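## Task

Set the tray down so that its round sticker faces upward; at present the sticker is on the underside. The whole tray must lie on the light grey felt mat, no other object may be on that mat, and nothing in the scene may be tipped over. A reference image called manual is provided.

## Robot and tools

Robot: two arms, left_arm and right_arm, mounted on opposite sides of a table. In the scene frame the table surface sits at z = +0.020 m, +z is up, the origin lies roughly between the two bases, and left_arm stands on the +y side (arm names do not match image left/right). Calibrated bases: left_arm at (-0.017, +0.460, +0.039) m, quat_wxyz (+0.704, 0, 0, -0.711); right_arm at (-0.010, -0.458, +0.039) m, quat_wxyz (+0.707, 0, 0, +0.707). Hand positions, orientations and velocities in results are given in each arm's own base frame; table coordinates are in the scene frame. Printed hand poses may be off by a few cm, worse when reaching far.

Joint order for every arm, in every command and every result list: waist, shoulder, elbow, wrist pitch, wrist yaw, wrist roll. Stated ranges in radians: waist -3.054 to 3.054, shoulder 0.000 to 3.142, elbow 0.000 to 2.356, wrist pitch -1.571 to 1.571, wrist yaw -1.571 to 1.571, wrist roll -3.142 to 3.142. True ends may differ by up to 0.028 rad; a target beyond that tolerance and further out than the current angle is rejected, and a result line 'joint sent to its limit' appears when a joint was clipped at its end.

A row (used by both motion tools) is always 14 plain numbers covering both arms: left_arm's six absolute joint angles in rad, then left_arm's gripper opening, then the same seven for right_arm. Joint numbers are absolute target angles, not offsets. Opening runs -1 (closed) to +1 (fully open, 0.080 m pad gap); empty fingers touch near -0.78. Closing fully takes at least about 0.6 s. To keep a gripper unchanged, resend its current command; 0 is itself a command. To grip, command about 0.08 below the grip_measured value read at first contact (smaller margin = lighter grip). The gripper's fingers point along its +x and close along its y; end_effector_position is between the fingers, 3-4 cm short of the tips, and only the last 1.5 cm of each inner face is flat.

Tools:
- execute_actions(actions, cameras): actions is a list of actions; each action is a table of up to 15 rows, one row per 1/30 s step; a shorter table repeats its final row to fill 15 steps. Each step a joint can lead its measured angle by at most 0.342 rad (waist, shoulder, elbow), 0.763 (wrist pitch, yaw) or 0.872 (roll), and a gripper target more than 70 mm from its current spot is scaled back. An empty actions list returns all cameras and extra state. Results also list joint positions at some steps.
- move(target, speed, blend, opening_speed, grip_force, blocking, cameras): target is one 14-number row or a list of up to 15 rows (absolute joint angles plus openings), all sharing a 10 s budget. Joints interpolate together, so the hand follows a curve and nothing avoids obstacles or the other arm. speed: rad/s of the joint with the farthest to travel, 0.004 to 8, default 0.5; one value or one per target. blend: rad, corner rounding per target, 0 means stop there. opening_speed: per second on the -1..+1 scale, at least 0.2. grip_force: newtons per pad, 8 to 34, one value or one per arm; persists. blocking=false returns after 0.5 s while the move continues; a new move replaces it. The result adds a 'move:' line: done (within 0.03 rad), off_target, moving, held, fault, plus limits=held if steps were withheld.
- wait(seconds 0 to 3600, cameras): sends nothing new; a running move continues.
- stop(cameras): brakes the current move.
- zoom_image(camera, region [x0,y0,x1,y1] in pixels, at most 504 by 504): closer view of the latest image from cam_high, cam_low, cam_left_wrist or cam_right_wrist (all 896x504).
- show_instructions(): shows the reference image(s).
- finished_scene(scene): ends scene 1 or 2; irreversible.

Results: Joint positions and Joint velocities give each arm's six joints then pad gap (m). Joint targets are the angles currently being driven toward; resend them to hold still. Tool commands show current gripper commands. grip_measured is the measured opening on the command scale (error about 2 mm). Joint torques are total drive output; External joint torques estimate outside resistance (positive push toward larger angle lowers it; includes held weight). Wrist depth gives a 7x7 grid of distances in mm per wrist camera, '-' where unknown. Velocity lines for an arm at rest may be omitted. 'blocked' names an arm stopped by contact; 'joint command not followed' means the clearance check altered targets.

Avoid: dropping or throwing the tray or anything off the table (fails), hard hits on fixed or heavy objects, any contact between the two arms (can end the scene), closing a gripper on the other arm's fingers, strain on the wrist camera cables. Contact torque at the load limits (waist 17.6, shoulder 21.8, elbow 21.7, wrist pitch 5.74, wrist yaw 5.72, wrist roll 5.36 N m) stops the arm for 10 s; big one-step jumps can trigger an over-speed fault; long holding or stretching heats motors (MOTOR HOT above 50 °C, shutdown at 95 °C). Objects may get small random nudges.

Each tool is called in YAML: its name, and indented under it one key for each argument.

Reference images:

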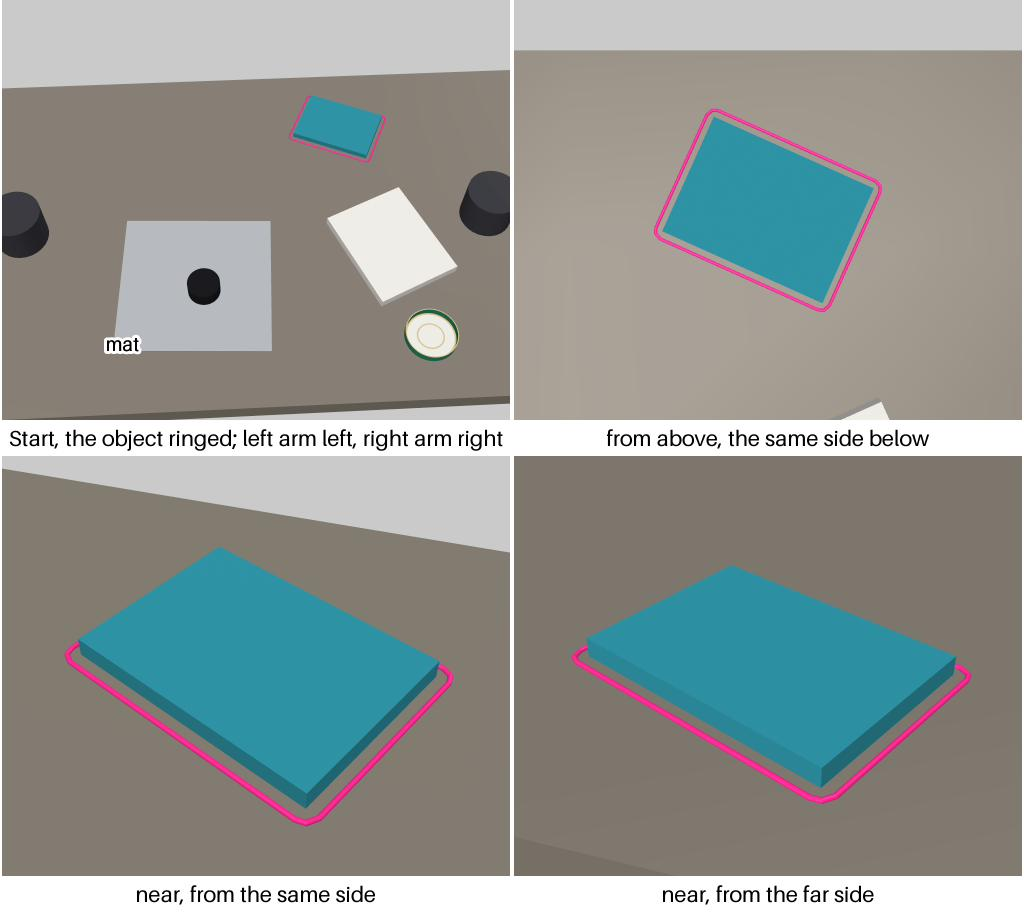

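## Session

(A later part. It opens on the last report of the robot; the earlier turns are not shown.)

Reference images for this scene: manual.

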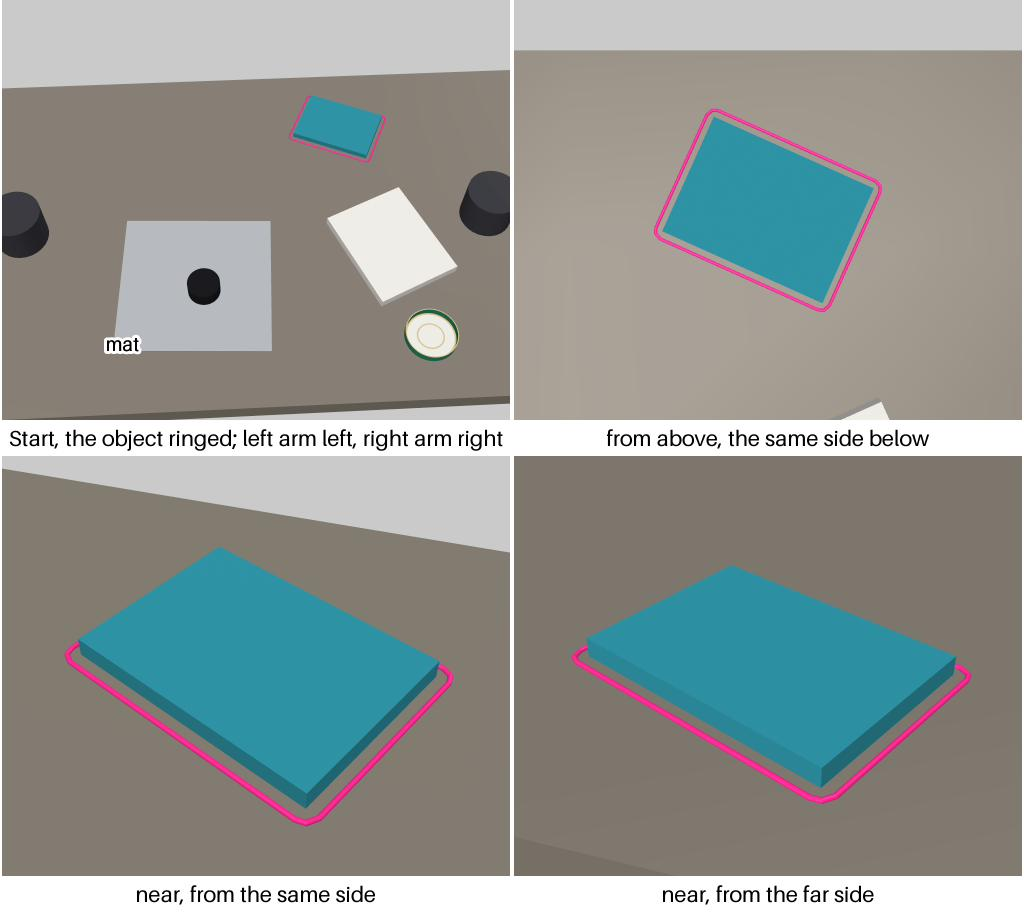

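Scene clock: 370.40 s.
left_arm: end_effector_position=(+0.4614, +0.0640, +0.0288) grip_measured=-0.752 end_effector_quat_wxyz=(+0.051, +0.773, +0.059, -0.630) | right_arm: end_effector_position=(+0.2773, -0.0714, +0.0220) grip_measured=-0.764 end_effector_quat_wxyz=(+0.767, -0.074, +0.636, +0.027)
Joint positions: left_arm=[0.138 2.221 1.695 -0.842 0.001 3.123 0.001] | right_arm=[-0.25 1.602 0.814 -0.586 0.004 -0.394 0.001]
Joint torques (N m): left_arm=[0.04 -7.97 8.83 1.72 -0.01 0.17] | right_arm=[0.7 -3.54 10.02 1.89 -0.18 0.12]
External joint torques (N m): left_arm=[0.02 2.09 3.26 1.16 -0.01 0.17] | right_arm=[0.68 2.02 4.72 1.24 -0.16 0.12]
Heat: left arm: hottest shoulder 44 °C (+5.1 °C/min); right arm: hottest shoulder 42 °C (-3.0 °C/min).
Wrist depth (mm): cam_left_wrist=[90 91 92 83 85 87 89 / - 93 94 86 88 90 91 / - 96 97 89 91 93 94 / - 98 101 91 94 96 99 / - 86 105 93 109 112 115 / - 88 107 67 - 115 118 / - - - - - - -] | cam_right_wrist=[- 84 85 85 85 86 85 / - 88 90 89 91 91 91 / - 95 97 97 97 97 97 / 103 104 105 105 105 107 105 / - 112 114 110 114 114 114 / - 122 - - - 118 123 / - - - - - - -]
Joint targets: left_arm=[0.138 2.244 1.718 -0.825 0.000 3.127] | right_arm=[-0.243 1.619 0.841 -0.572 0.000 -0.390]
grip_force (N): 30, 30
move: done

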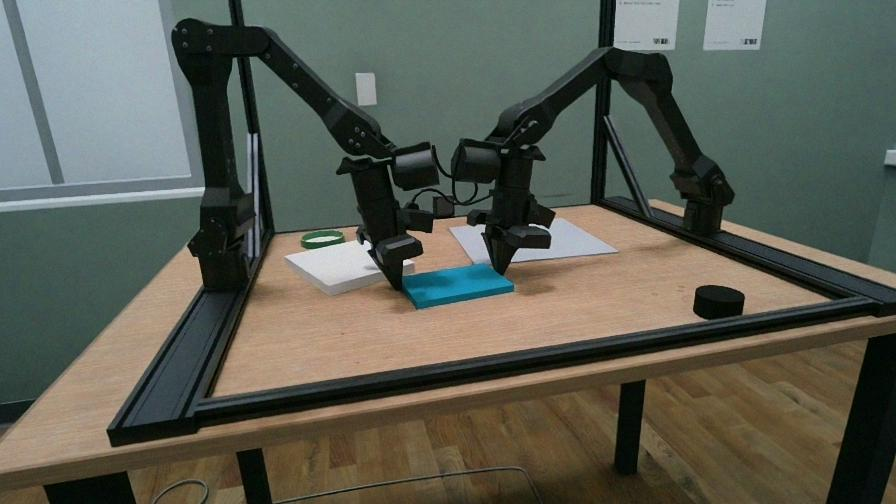

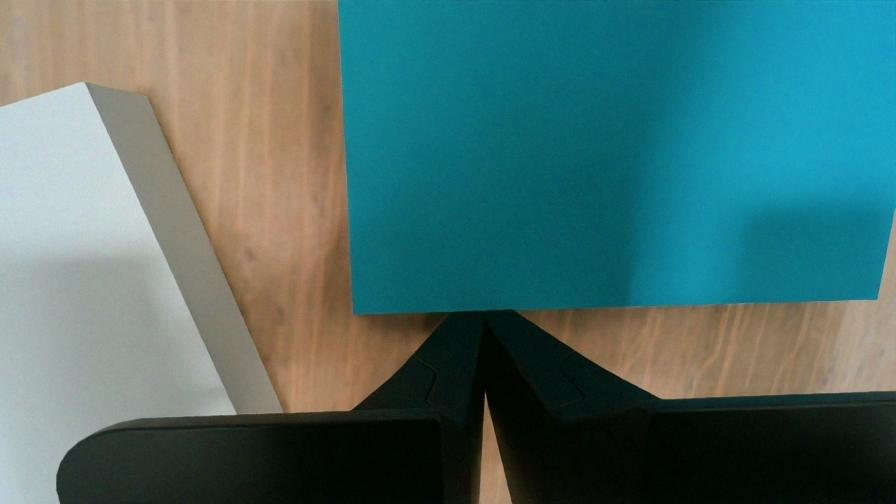

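move:
  target: [0.1383,2.274,1.767,-0.843,0,3.127,-0.9,-0.2335,1.65,0.871,-0.571,0,-0.38,-0.9]
  speed: 0.1

Scene clock: 383.17 s.
left_arm: end_effector_position=(+0.4611, +0.0639, +0.0286) grip_measured=-0.752 end_effector_quat_wxyz=(+0.051, +0.769, +0.059, -0.634) | right_arm: end_effector_position=(+0.2768, -0.0714, +0.0216) grip_measured=-0.764 end_effector_quat_wxyz=(+0.764, -0.073, +0.641, +0.026)
Joint positions: left_arm=[0.138 2.229 1.71 -0.86 0.001 3.123 0.001] | right_arm=[-0.249 1.609 0.821 -0.597 0.007 -0.39 0.001]
Joint torques (N m): left_arm=[-0.02 -10.63 5.95 0.98 0.01 0.05] | right_arm=[0.12 -5.36 6.68 1.1 -0.13 -0.01]
External joint torques (N m): left_arm=[-0.03 -0.62 0.46 0.46 0.01 0.05] | right_arm=[0.1 0.2 1.45 0.48 -0.11 -0.02]
Heat: left arm: hottest shoulder 46 °C (+7.1 °C/min); right arm: hottest shoulder 41 °C (-3.0 °C/min).
Wrist depth (mm): cam_left_wrist=[90 90 92 83 84 86 88 / - 93 94 86 87 89 91 / - 96 97 89 90 92 95 / - 98 101 91 94 95 98 / - 86 105 93 109 112 115 / - 88 107 67 - 115 118 / - - - - - - -] | cam_right_wrist=[- 84 85 85 85 86 86 / - 88 91 90 91 91 91 / - 95 97 98 98 98 98 / 103 104 105 105 105 105 105 / - 111 114 110 114 114 114 / - 121 - - - 118 122 / - - - - - - -]
Joint targets: left_arm=[0.138 2.229 1.709 -0.856 0.001 3.123] | right_arm=[-0.248 1.609 0.821 -0.593 0.005 -0.391]
grip_force (N): 30, 30
move: held (left_arm, right_arm; a check stopped the path); limits=held; left_arm: the elbow is farthest, 0.057 rad from its target; right_arm: the elbow is farthest, 0.050 rad from its target
joint command not followed: on one or more control steps a check withheld the commanded joint targets of the left arm, and it was not sent them on those steps.
cause: the commanded joint targets, or the way to them, would bring a part of the robot too close to another arm (a part of this arm just beyond the wrist pitch and a part of the right arm just beyond the wrist pitch, at the place that arm was heading or pushing toward when its own hold began).
joint command not followed: on one or more control steps a check withheld the commanded joint targets of the right arm, and it was not sent them on those steps.
cause: the commanded joint targets, or the way to them, would bring a part of the robot too close to another arm (a part of this arm just beyond the wrist pitch and a part of the left arm just beyond the wrist pitch, along the way the arms are being sent, or toward where that arm still pushes).

move:
  target: [0.1383,2.0719,1.3466,-0.3747,0,3.127,-0.9,-0.2366,1.5604,0.7491,-0.4387,0,-0.38,-0.9]
  speed: 0.15
  cameras: ["cam_high","cam_low","cam_left_wrist"]

Scene clock: 407.30 s.
left_arm: end_effector_position=(+0.4562, +0.0641, +0.0254) grip_measured=-0.752 end_effector_quat_wxyz=(+0.044, +0.843, +0.065, -0.532) | right_arm: end_effector_position=(+0.2765, -0.0708, +0.0215) grip_measured=-0.764 end_effector_quat_wxyz=(+0.789, -0.080, +0.609, +0.015)
Joint positions: left_arm=[0.139 2.053 1.339 -0.413 -0.003 3.123 0.001] | right_arm=[-0.247 1.549 0.74 -0.49 0.008 -0.384 0.001]
Joint torques (N m): left_arm=[-0.03 -7.32 7.01 3.52 0.08 0.17] | right_arm=[0.99 -3.75 7.88 4.89 -0.28 0.11]
External joint torques (N m): left_arm=[0.04 1.58 1.53 2.64 0.08 0.17] | right_arm=[0.97 1.43 2.55 4.12 -0.26 0.11]
Heat: left arm: hottest shoulder 54 °C (+16.2 °C/min); right arm: hottest wrist pitch 43 °C (+5.1 °C/min). Fold the left arm in close to its base, or ease its load, before you think long.
Wrist depth (mm): cam_left_wrist=[92 93 95 86 90 91 93 / - 95 97 88 91 93 95 / - 97 98 90 92 95 97 / - 99 100 92 95 97 101 / - 96 104 93 110 113 118 / - 85 105 68 - 116 119 / - - - - - - -] | cam_right_wrist=[- 71 71 70 70 - 70 / - 78 78 79 78 79 77 / - 88 89 87 87 87 88 / 96 97 99 99 98 101 98 / 114 112 114 108 114 113 113 / - 127 - - 113 114 132 / - - - - - - -]
Joint targets: left_arm=[0.138 2.072 1.346 -0.375 0.000 3.127] | right_arm=[-0.237 1.560 0.749 -0.439 0.000 -0.380]
MOTOR HOT: the shoulder of the left arm reports 54 °C; the controller stops that arm at 95 °C. To cool a motor, set the load down, stop pushing, or move to a pose that needs little force.
grip_force (N): 30, 30
move: off_target (left_arm, right_arm); left_arm: the wrist pitch is farthest, 0.038 rad from its target; right_arm: the wrist pitch is farthest, 0.051 rad from its target

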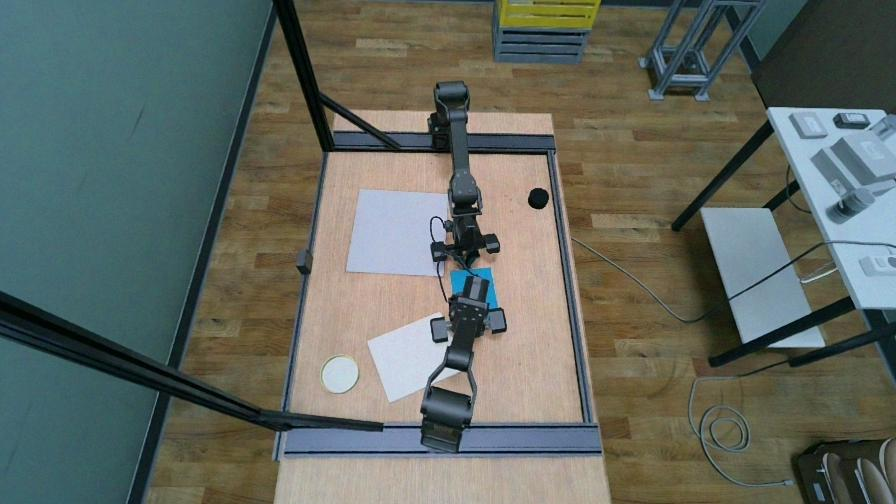

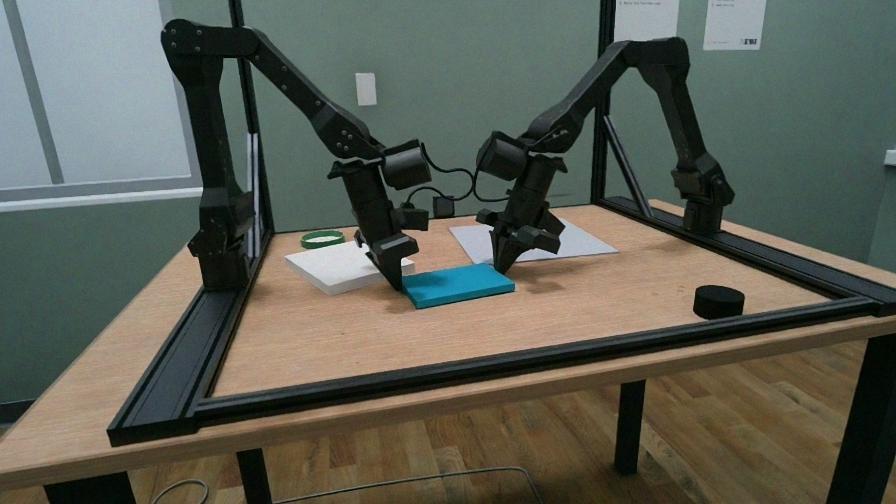

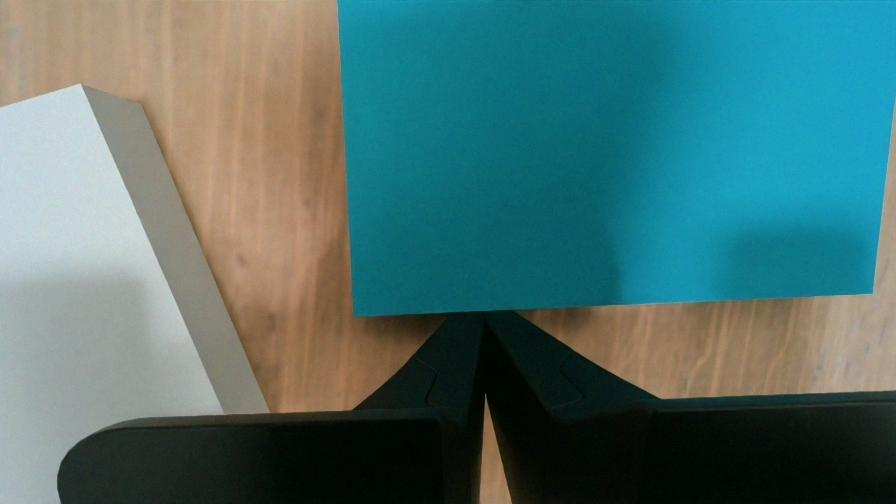

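move:
  target: [0.0759,1.911,1.297,-0.474,0,3.06,-0.9,-0.1337,1.5176,0.9,-0.6153,0,-0.277,-0.9]
  speed: 0.1
  cameras: ["cam_low","cam_left_wrist"]

Scene clock: 443.53 s.
left_arm: end_effector_position=(+0.4370, +0.0358, +0.0541) grip_measured=-0.752 end_effector_quat_wxyz=(+0.053, +0.842, +0.057, -0.534) | right_arm: end_effector_position=(+0.2939, -0.0426, +0.0507) grip_measured=-0.764 end_effector_quat_wxyz=(+0.790, -0.071, +0.608, +0.027)
Joint positions: left_arm=[0.08 1.933 1.291 -0.489 -0.005 3.063 0.001] | right_arm=[-0.14 1.536 0.862 -0.631 0.008 -0.28 0.001]
Joint torques (N m): left_arm=[-0.39 -11.24 6.78 1.99 0.19 -0.07] | right_arm=[0.64 -7.3 11.93 2.18 -0.29 0.14]
External joint torques (N m): left_arm=[-0.36 -2.99 1.16 1.11 0.19 -0.07] | right_arm=[0.63 -1.95 6.29 1.42 -0.28 0.14]
Heat: left arm: hottest shoulder 51 °C (+5.0 °C/min); right arm: hottest wrist pitch 64 °C (+24.2 °C/min). Fold the left arm in close to its base, or ease its load, before you think long. Fold the right arm in close to its base, or ease its load, before you think long.
Wrist depth (mm): cam_left_wrist=[118 120 121 80 96 108 133 / 120 122 124 85 97 110 136 / 123 125 126 86 97 115 139 / - 111 112 87 102 114 142 / 110 112 114 86 138 142 145 / 112 114 - 67 - 144 148 / - - - - - - -] | cam_right_wrist=[- 94 94 96 97 97 95 / - 105 104 106 105 105 104 / 121 121 116 121 117 116 115 / 138 133 132 137 133 129 130 / 161 159 152 147 147 143 149 / 183 180 - - - 171 169 / - - - - - - -]
Joint targets: left_arm=[0.076 1.911 1.297 -0.474 0.000 3.060] | right_arm=[-0.134 1.518 0.900 -0.615 0.000 -0.277]
MOTOR HOT: the wrist pitch of the right arm reports 64 °C; the controller stops that arm at 95 °C. To cool a motor, set the load down, stop pushing, or move to a pose that needs little force.
MOTOR HOT: still on. The shoulder of the left arm reports 51 °C.
grip_force (N): 30, 30
move: off_target (right_arm); right_arm: the elbow is farthest, 0.038 rad from its target

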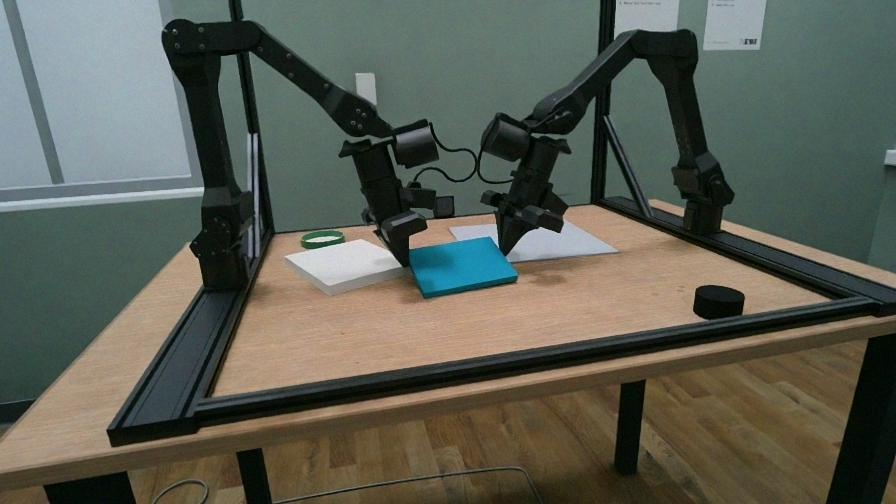

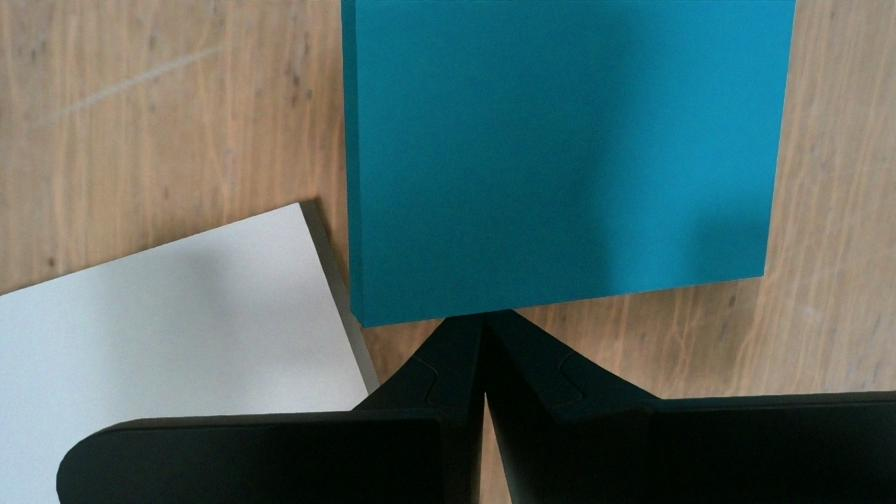

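move:
  target: [-0.0032,1.794,1.338,-0.631,0,2.984,-0.9,-0.021,1.542,1.115,-0.808,0,-0.164,-0.9]
  speed: 0.12
  cameras: ["cam_low","cam_left_wrist"]

Scene clock: 452.47 s.
left_arm: end_effector_position=(+0.4122, -0.0010, +0.0906) grip_measured=-0.752 end_effector_quat_wxyz=(+0.063, +0.833, +0.042, -0.549) | right_arm: end_effector_position=(+0.3172, -0.0089, +0.1023) grip_measured=-0.764 end_effector_quat_wxyz=(+0.796, -0.061, +0.600, +0.038)
Joint positions: left_arm=[-0.003 1.813 1.298 -0.65 -0.001 2.987 0.001] | right_arm=[-0.025 1.536 1.075 -0.829 0.006 -0.168 0.001]
Joint torques (N m): left_arm=[-0.03 -10.31 10.77 2.2 0.06 -0.08] | right_arm=[0.48 -5.09 12.76 2.56 -0.25 0.14]
External joint torques (N m): left_arm=[0 -2.71 4.96 1.36 0.05 -0.08] | right_arm=[0.5 0.72 6.68 1.77 -0.24 0.13]
Heat: left arm: hottest shoulder 52 °C (+2.0 °C/min); right arm: hottest wrist pitch 62 °C (+22.2 °C/min). Fold the left arm in close to its base, or ease its load, before you think long. Fold the right arm in close to its base, or ease its load, before you think long.
Wrist depth (mm): cam_left_wrist=[168 170 171 81 105 127 182 / 171 173 174 87 103 130 185 / 174 176 176 86 104 131 188 / 177 179 180 85 105 133 192 / 180 181 167 87 190 193 196 / 166 167 - 67 - 195 198 / - - - - - - -] | cam_right_wrist=[137 136 134 132 131 130 128 / 152 149 148 145 144 142 140 / 170 166 162 160 160 157 154 / 196 187 184 179 179 175 172 / 224 219 214 196 193 197 194 / 251 246 - - - 223 219 / - - - - - - -]
Joint targets: left_arm=[-0.003 1.794 1.338 -0.631 0.000 2.984] | right_arm=[-0.021 1.542 1.115 -0.808 0.000 -0.164]
MOTOR HOT: still on. The shoulder of the left arm reports 52 °C.
MOTOR HOT: still on. The wrist pitch of the right arm reports 62 °C.
grip_force (N): 30, 30
move: off_target (left_arm, right_arm); left_arm: the elbow is farthest, 0.040 rad from its target; right_arm: the elbow is farthest, 0.040 rad from its target

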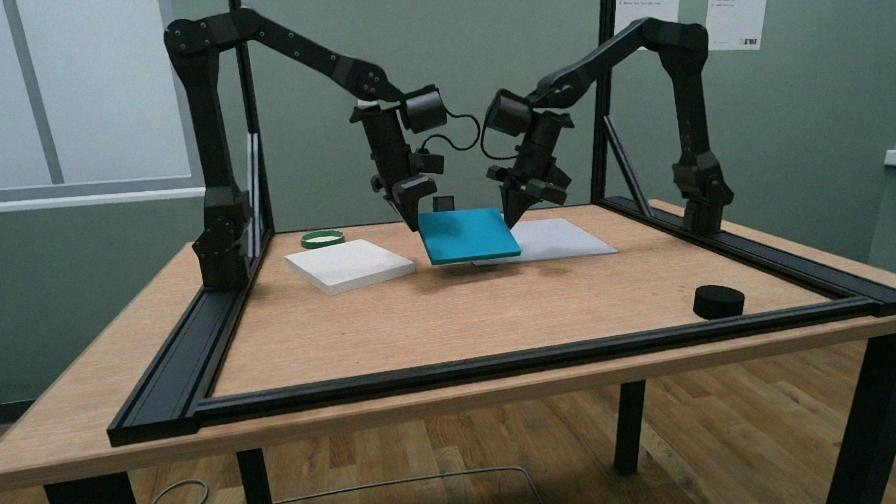

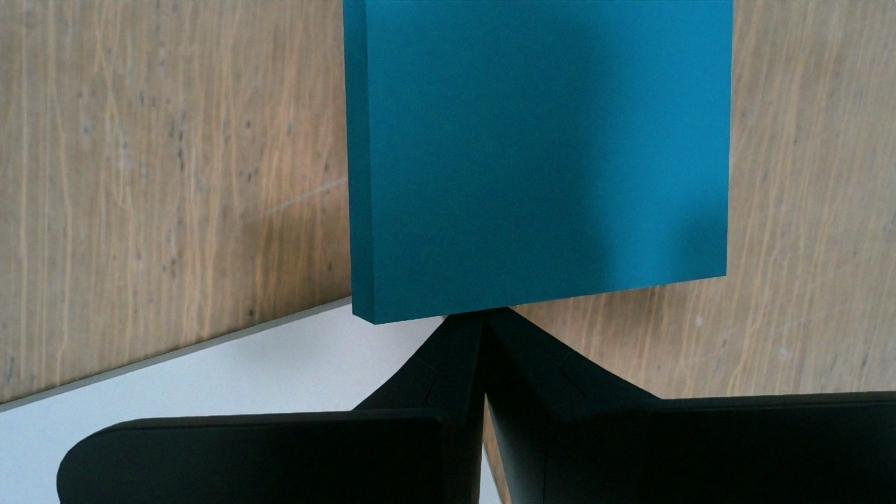

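move:
  target: [-0.0567,1.706,1.437,-0.805,0,2.931,-0.9,0.0428,1.572,1.303,-0.968,0,-0.10,-0.9]
  speed: 0.2
  cameras: ["cam_high","cam_low"]

Scene clock: 495.13 s.
left_arm: end_effector_position=(+0.3981, -0.0234, +0.1438) grip_measured=-0.752 end_effector_quat_wxyz=(+0.072, +0.835, +0.032, -0.545) | right_arm: end_effector_position=(+0.3283, +0.0129, +0.1430) grip_measured=-0.764 end_effector_quat_wxyz=(+0.796, -0.055, +0.600, +0.046)
Joint positions: left_arm=[-0.058 1.72 1.395 -0.83 0.001 2.934 0.001] | right_arm=[0.041 1.559 1.26 -0.994 0.003 -0.104 0.001]
Joint torques (N m): left_arm=[0.14 -9.1 11.28 2.54 -0.02 -0.06] | right_arm=[0.17 -4.53 13.27 2.99 -0.14 0.1]
External joint torques (N m): left_arm=[0.06 -1.97 5.26 1.68 -0.02 -0.06] | right_arm=[0.17 1.59 7.07 2.19 -0.14 0.1]
Heat: left arm: hottest shoulder 65 °C (+14.2 °C/min); right arm: hottest wrist pitch 55 °C (-7.1 °C/min). Fold the left arm in close to its base, or ease its load, before you think long. Fold the right arm in close to its base, or ease its load, before you think long.
Wrist depth (mm): cam_left_wrist=[208 210 - 78 100 122 218 / 211 212 - 84 102 124 221 / 216 216 219 83 101 131 225 / 219 220 221 85 105 140 230 / 224 225 209 87 230 232 234 / 226 211 - 67 - 235 238 / - - - - - - -] | cam_right_wrist=[195 192 185 181 181 178 174 / 215 210 205 202 196 193 190 / 247 236 229 221 219 215 208 / 279 270 262 253 247 238 233 / 324 311 300 276 129 270 262 / 363 350 - - - 304 295 / - - - - - - -]
Joint targets: left_arm=[-0.057 1.706 1.437 -0.805 0.000 2.931] | right_arm=[0.043 1.572 1.303 -0.968 0.000 -0.100]
MOTOR HOT: still on. The shoulder of the left arm reports 65 °C.
MOTOR HOT: still on. The wrist pitch of the right arm reports 55 °C.
grip_force (N): 30, 30
move: off_target (left_arm, right_arm); left_arm: the elbow is farthest, 0.042 rad from its target; right_arm: the elbow is farthest, 0.043 rad from its target

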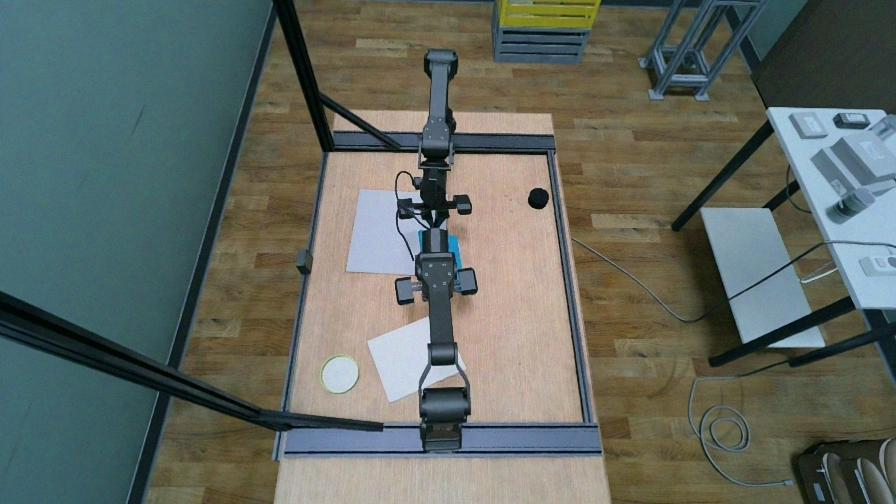

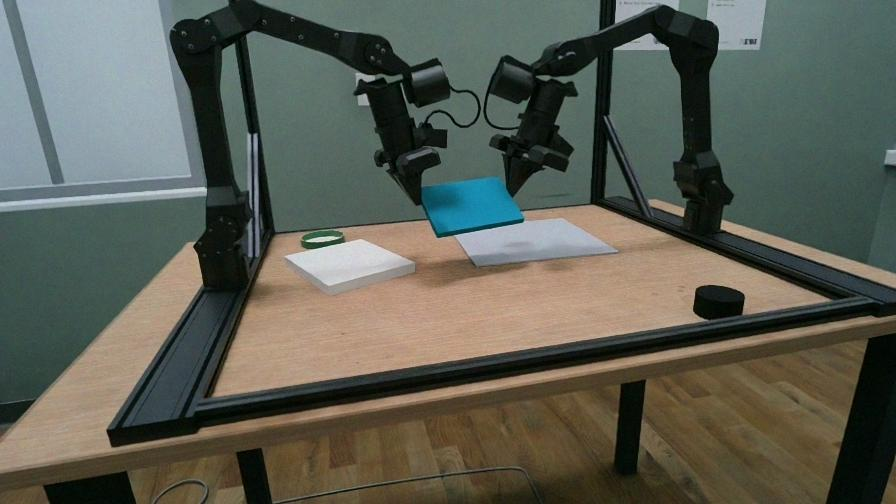

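move:
  target:
    - [0.098,1.706,1.437,-0.805,0.35,2.931,-0.9,-0.145,1.5606,1.2915,-0.968,-0.35,-0.10,-0.9]
    - [0.237,1.7087,1.3884,-0.7537,0.7,2.931,-0.9,-0.319,1.5359,1.2277,-0.9288,-0.7,-0.10,-0.9]
  speed: 0.3
  blend: 0.1
  cameras: ["cam_high","cam_low"]

Scene clock: 536.57 s.
left_arm: end_effector_position=(+0.3959, -0.0085, +0.1697) grip_measured=-0.752 end_effector_quat_wxyz=(+0.327, +0.785, -0.146, -0.505) | right_arm: end_effector_position=(+0.3261, -0.0073, +0.1654) grip_measured=-0.764 end_effector_quat_wxyz=(+0.794, +0.252, +0.526, +0.172)
Joint positions: left_arm=[0.226 1.718 1.366 -0.8 0.702 2.933 0.001] | right_arm=[-0.318 1.546 1.211 -0.975 -0.684 -0.103 0.001]
Joint torques (N m): left_arm=[0.93 -8.62 8.95 3.88 0.36 -0.07] | right_arm=[-0.13 -6.94 9.96 4.45 -0.87 0.08]
External joint torques (N m): left_arm=[0.97 -1.54 2.99 3.08 -0.02 -0.03] | right_arm=[-0.17 -0.99 3.81 3.71 -0.47 0.11]
Heat: left arm: hottest wrist pitch 58 °C (+7.1 °C/min); right arm: hottest wrist pitch 66 °C (+10.1 °C/min). Fold the left arm in close to its base, or ease its load, before you think long. Fold the right arm in close to its base, or ease its load, before you think long.
Wrist depth (mm): cam_left_wrist=[- 1075 82 90 117 199 181 / - - - 89 113 199 182 / 982 427 - 89 112 196 182 / 948 956 - 87 111 200 183 / - - 396 87 233 206 183 / 941 1053 - 68 - 205 183 / - - - - - - -] | cam_right_wrist=[- - 348 267 222 181 161 / - - 379 291 234 196 169 / - - 426 323 251 210 181 / - - 491 357 281 217 193 / 1318 1623 587 364 122 235 203 / - 620 - - - 253 213 / - - - - - - -]
Joint targets: left_arm=[0.237 1.709 1.388 -0.754 0.700 2.931] | right_arm=[-0.319 1.536 1.228 -0.929 -0.700 -0.100]
MOTOR HOT: still on. The wrist pitch of the left arm reports 58 °C.
MOTOR HOT: still on. The wrist pitch of the right arm reports 66 °C.
grip_force (N): 30, 30
move: off_target (left_arm, right_arm); left_arm: the wrist pitch is farthest, 0.046 rad from its target; right_arm: the wrist pitch is farthest, 0.046 rad from its target

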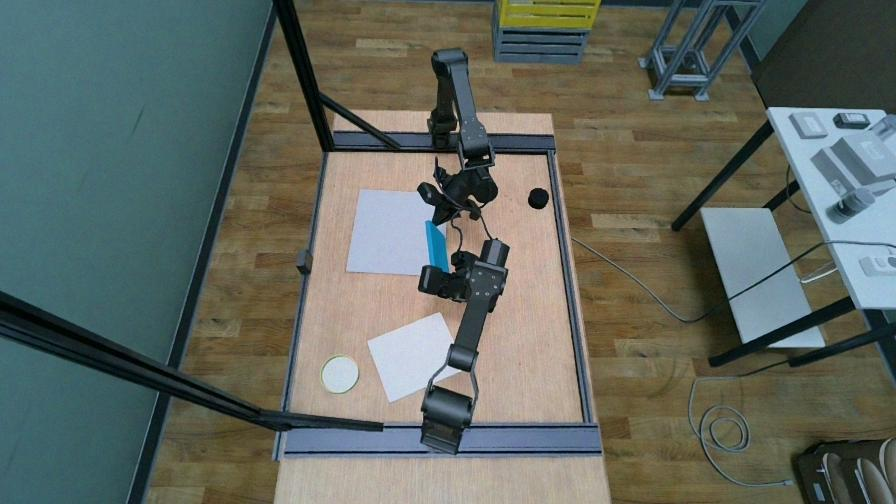

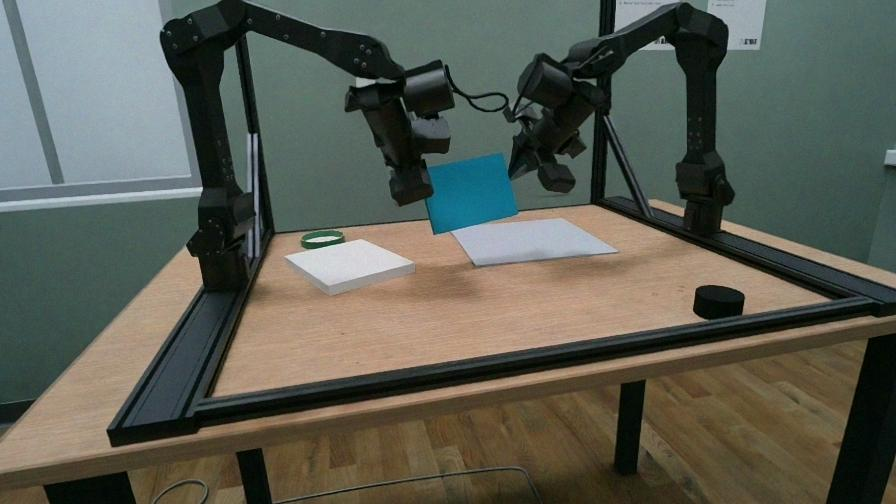

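move:
  target:
    - [0.332,1.7413,1.2777,-0.635,1.0,2.931,-0.9,-0.438,1.5379,1.0772,-0.80,-1.0,-0.10,-0.9]
    - [0.376,1.8074,1.1983,-0.49,1.2,2.931,-0.9,-0.496,1.5837,0.956,-0.634,-1.2,-0.10,-0.9]
  speed: 0.3
  blend: 0.1
  cameras: ["cam_high","cam_low","cam_left_wrist"]

Scene clock: 555.27 s.
left_arm: end_effector_position=(+0.3929, +0.0008, +0.1588) grip_measured=-0.752 end_effector_quat_wxyz=(+0.457, +0.729, -0.303, -0.411) | right_arm: end_effector_position=(+0.3215, -0.0143, +0.1568) grip_measured=-0.764 end_effector_quat_wxyz=(+0.777, +0.405, +0.380, +0.296)
Joint positions: left_arm=[0.368 1.8 1.186 -0.512 1.207 2.933 0.001] | right_arm=[-0.495 1.569 0.95 -0.654 -1.196 -0.103 0.001]
Joint torques (N m): left_arm=[0.72 -6.97 7.47 2.28 0.41 -0.05] | right_arm=[-0.08 -3.85 8.07 2.45 -0.67 0.06]
External joint torques (N m): left_arm=[0.72 0.22 1.95 1.56 -0.11 0] | right_arm=[-0.11 1.86 2.33 1.75 -0.1 0.1]
Heat: left arm: hottest wrist pitch 60 °C (+9.1 °C/min); right arm: hottest wrist pitch 82 °C (+27.3 °C/min). Heating fast: the right arm's wrist pitch motor: a push or a pull is the cause, and it goes on while you think. Ease it with your next call, before anything else. Fold the left arm in close to its base, or ease its load, before you think long.
Wrist depth (mm): cam_left_wrist=[990 - - 96 125 224 185 / 963 1156 90 93 123 209 183 / - - 87 91 118 207 180 / 851 - - 87 109 147 176 / - 998 - 87 259 209 173 / - 1006 - 67 - 212 170 / - - - - - - -] | cam_right_wrist=[- - 1073 413 285 207 160 / - 1170 - 486 314 218 166 / - - - 517 333 227 178 / 1411 - 1546 561 366 222 182 / 1374 - 1816 107 121 230 190 / - - - - - 256 199 / - - - - - - -]
Joint targets: left_arm=[0.376 1.807 1.198 -0.490 1.200 2.931] | right_arm=[-0.496 1.584 0.956 -0.634 -1.200 -0.100]
MOTOR HOT: still on. The wrist pitch of the left arm reports 60 °C.
MOTOR HOT: still on. The wrist pitch of the right arm reports 82 °C.
grip_force (N): 30, 30
move: done

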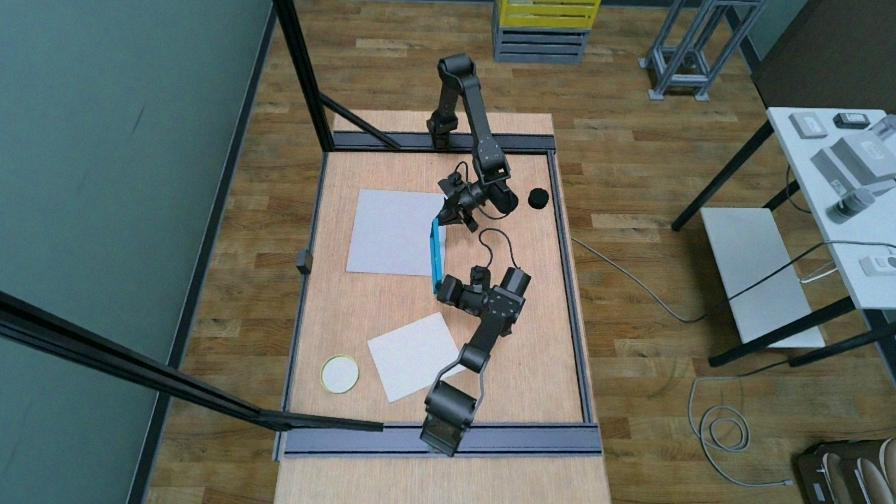

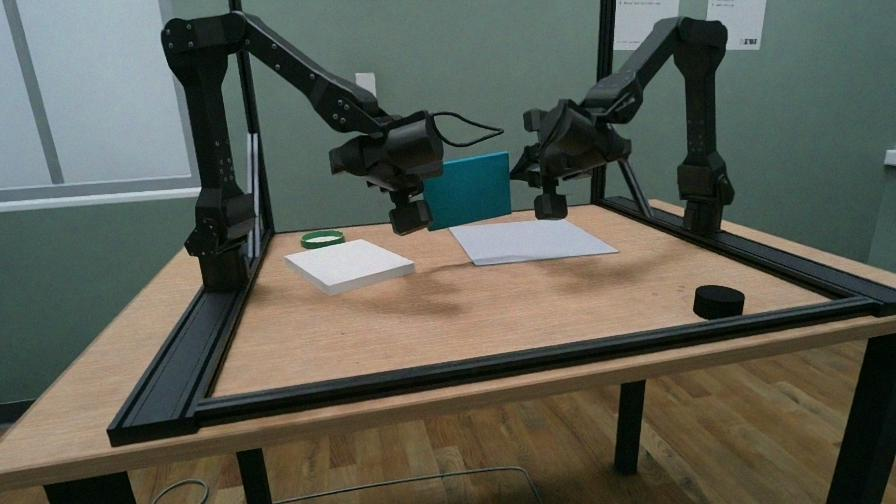

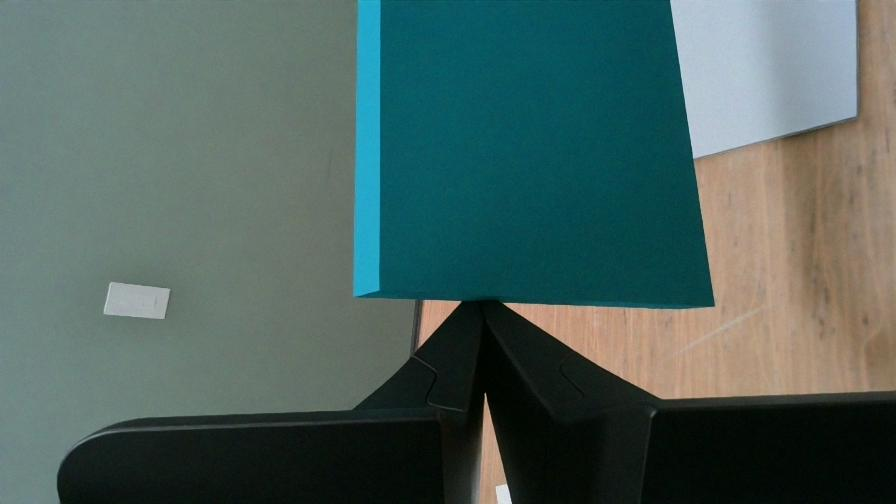

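move:
  target: [0.447,1.7976,1.0785,-0.38,1.0,2.931,-0.9,-0.56,1.658,0.9338,-0.538,-1.0,-0.10,-0.9]
  speed: 0.25
  cameras: ["cam_high","cam_low"]

Scene clock: 584.77 s.
left_arm: end_effector_position=(+0.3849, +0.0433, +0.1072) grip_measured=-0.752 end_effector_quat_wxyz=(+0.437, +0.771, -0.189, -0.423) | right_arm: end_effector_position=(+0.3284, -0.0579, +0.1091) grip_measured=-0.764 end_effector_quat_wxyz=(+0.807, +0.376, +0.412, +0.195)
Joint positions: left_arm=[0.445 1.8 1.069 -0.399 1.002 2.933 0.001] | right_arm=[-0.563 1.645 0.931 -0.555 -0.997 -0.103 0.001]
Joint torques (N m): left_arm=[0.11 -7.82 6.93 2.05 0.5 -0.05] | right_arm=[0.46 -4.57 7.33 2.17 -0.55 0.08]
External joint torques (N m): left_arm=[0.14 -0.75 1.55 1.27 0.02 -0.01] | right_arm=[0.46 1.5 1.8 1.44 -0.04 0.12]
Heat: left arm: hottest wrist pitch 57 °C (+1.0 °C/min); right arm: hottest wrist pitch 65 °C (+1.0 °C/min). Fold the left arm in close to its base, or ease its load, before you think long. Fold the right arm in close to its base, or ease its load, before you think long.
Wrist depth (mm): cam_left_wrist=[- 1189 97 111 146 173 141 / - 1224 91 100 138 165 139 / - - - 92 124 161 137 / - 982 - 89 112 150 136 / 863 - 415 87 188 161 134 / - - - 68 - 159 133 / - - - - - - -] | cam_right_wrist=[980 1279 381 246 179 141 115 / - - 424 275 188 148 119 / 1202 1536 507 313 205 150 126 / - 1720 - 344 222 162 130 / - - 2061 319 - 169 140 / - - - - - 186 144 / - - - - - - -]
Joint targets: left_arm=[0.447 1.797 1.079 -0.380 1.000 2.931] | right_arm=[-0.560 1.658 0.934 -0.538 -1.000 -0.100]
MOTOR HOT: still on. The wrist pitch of the left arm reports 57 °C.
MOTOR HOT: still on. The wrist pitch of the right arm reports 65 °C.
grip_force (N): 30, 30
move: done

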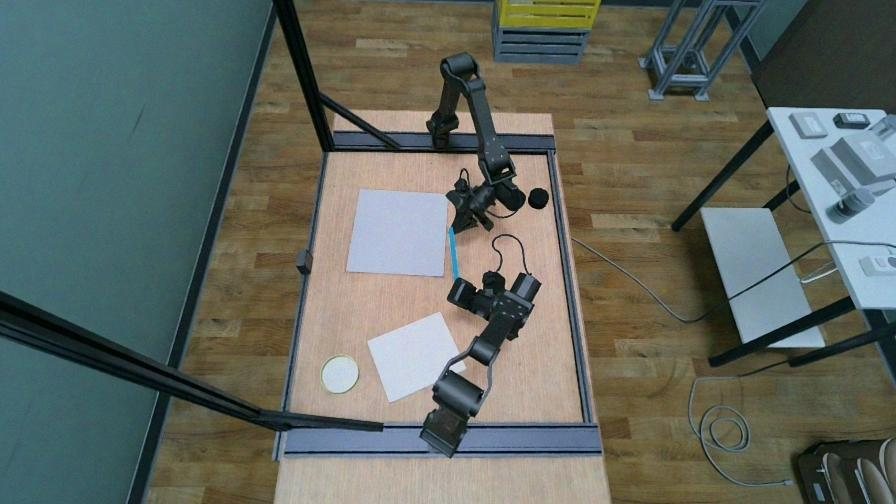

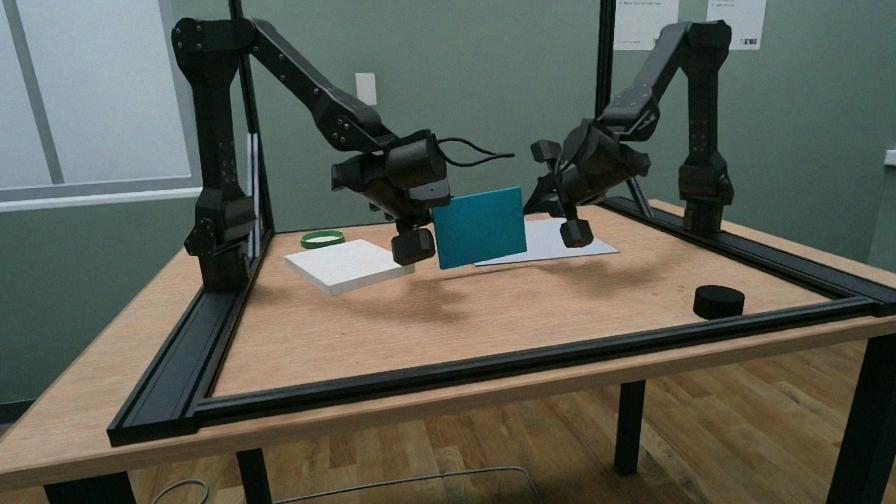

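move:
  target:
    - [0.4285,1.8715,1.0762,-0.304,1.2,2.931,-0.9,-0.5526,1.6806,0.865,-0.446,-1.2,-0.10,-0.9]
    - [0.4853,1.8732,1.0213,-0.247,1.1,2.931,-0.9,-0.6026,1.7317,0.8684,-0.399,-1.1,-0.10,-0.9]
  speed: [0.3,0.15]
  blend: 0.03
  cameras: ["cam_high","cam_low"]

Scene clock: 659.20 s.
left_arm: end_effector_position=(+0.3842, +0.0504, +0.0882) grip_measured=-0.752 end_effector_quat_wxyz=(+0.460, +0.764, -0.218, -0.397) | right_arm: end_effector_position=(+0.3275, -0.0634, +0.0890) grip_measured=-0.764 end_effector_quat_wxyz=(+0.803, +0.405, +0.379, +0.217)
Joint positions: left_arm=[0.484 1.871 1.015 -0.261 1.102 2.933 0.001] | right_arm=[-0.605 1.719 0.863 -0.411 -1.099 -0.103 0.001]
Joint torques (N m): left_arm=[0.04 -7.39 6.18 1.78 0.56 -0.05] | right_arm=[0.24 -4.76 7.34 1.85 -0.52 0.08]
External joint torques (N m): left_arm=[0.04 -0.2 1.16 1.03 0.06 -0.01] | right_arm=[0.24 1.58 2.13 1.12 0.03 0.12]
Heat: left arm: hottest shoulder 52 °C (+0.0 °C/min); right arm: hottest wrist pitch 53 °C (-7.1 °C/min). Fold the left arm in close to its base, or ease its load, before you think long. Fold the right arm in close to its base, or ease its load, before you think long.
Wrist depth (mm): cam_left_wrist=[- - 99 111 147 159 127 / - 1230 1301 101 139 154 125 / 903 1248 - 92 125 147 122 / 974 - - 89 112 139 120 / 970 1066 403 90 167 141 118 / 924 - - 67 - 139 117 / - - - - - - -] | cam_right_wrist=[1039 1175 391 245 164 128 100 / 1077 1231 460 273 177 128 105 / 1411 - 543 308 187 138 109 / 1484 - - 337 205 138 114 / - 2298 - 315 - 150 116 / - - - - - 165 124 / - - - - - - -]
Joint targets: left_arm=[0.485 1.873 1.021 -0.247 1.100 2.931] | right_arm=[-0.603 1.732 0.869 -0.399 -1.100 -0.100]
MOTOR HOT: still on. The shoulder of the left arm reports 52 °C.
MOTOR HOT: still on. The wrist pitch of the right arm reports 53 °C.
grip_force (N): 30, 30
move: done

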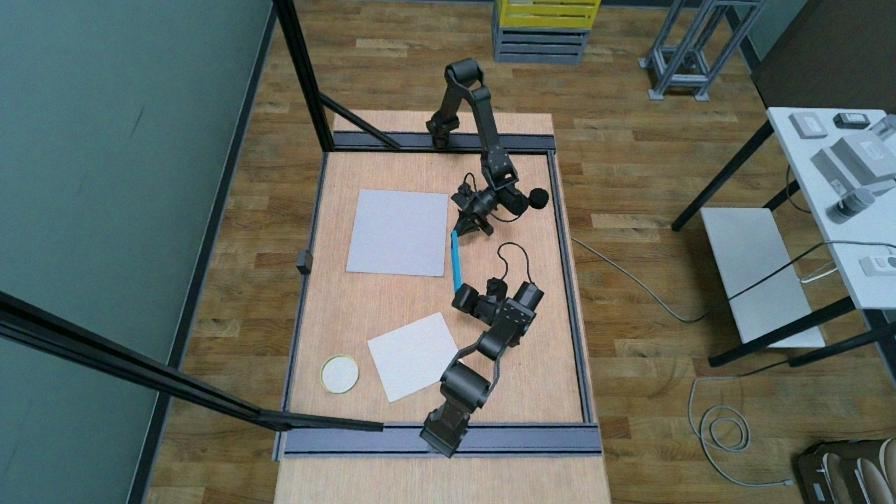

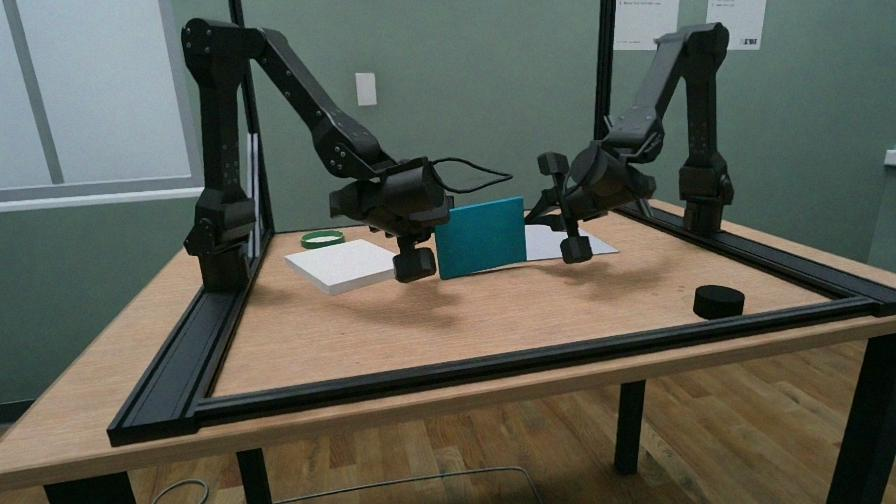

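zoom_image:
  camera: "cam_high"
  region: [400, 200, 500, 310]

zoom_image:
  camera: "cam_low"
  region: [380, 160, 580, 300]

Scaled by 4.582.

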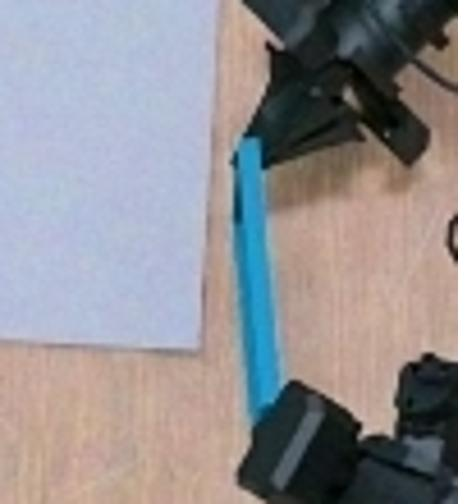

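Scaled by 2.520.

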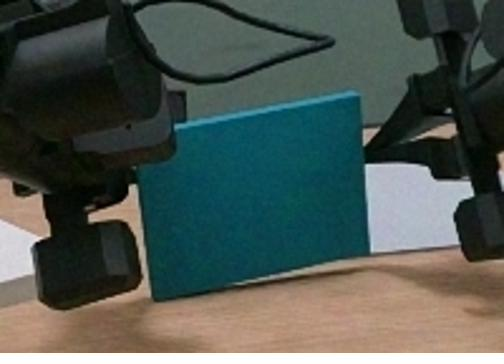

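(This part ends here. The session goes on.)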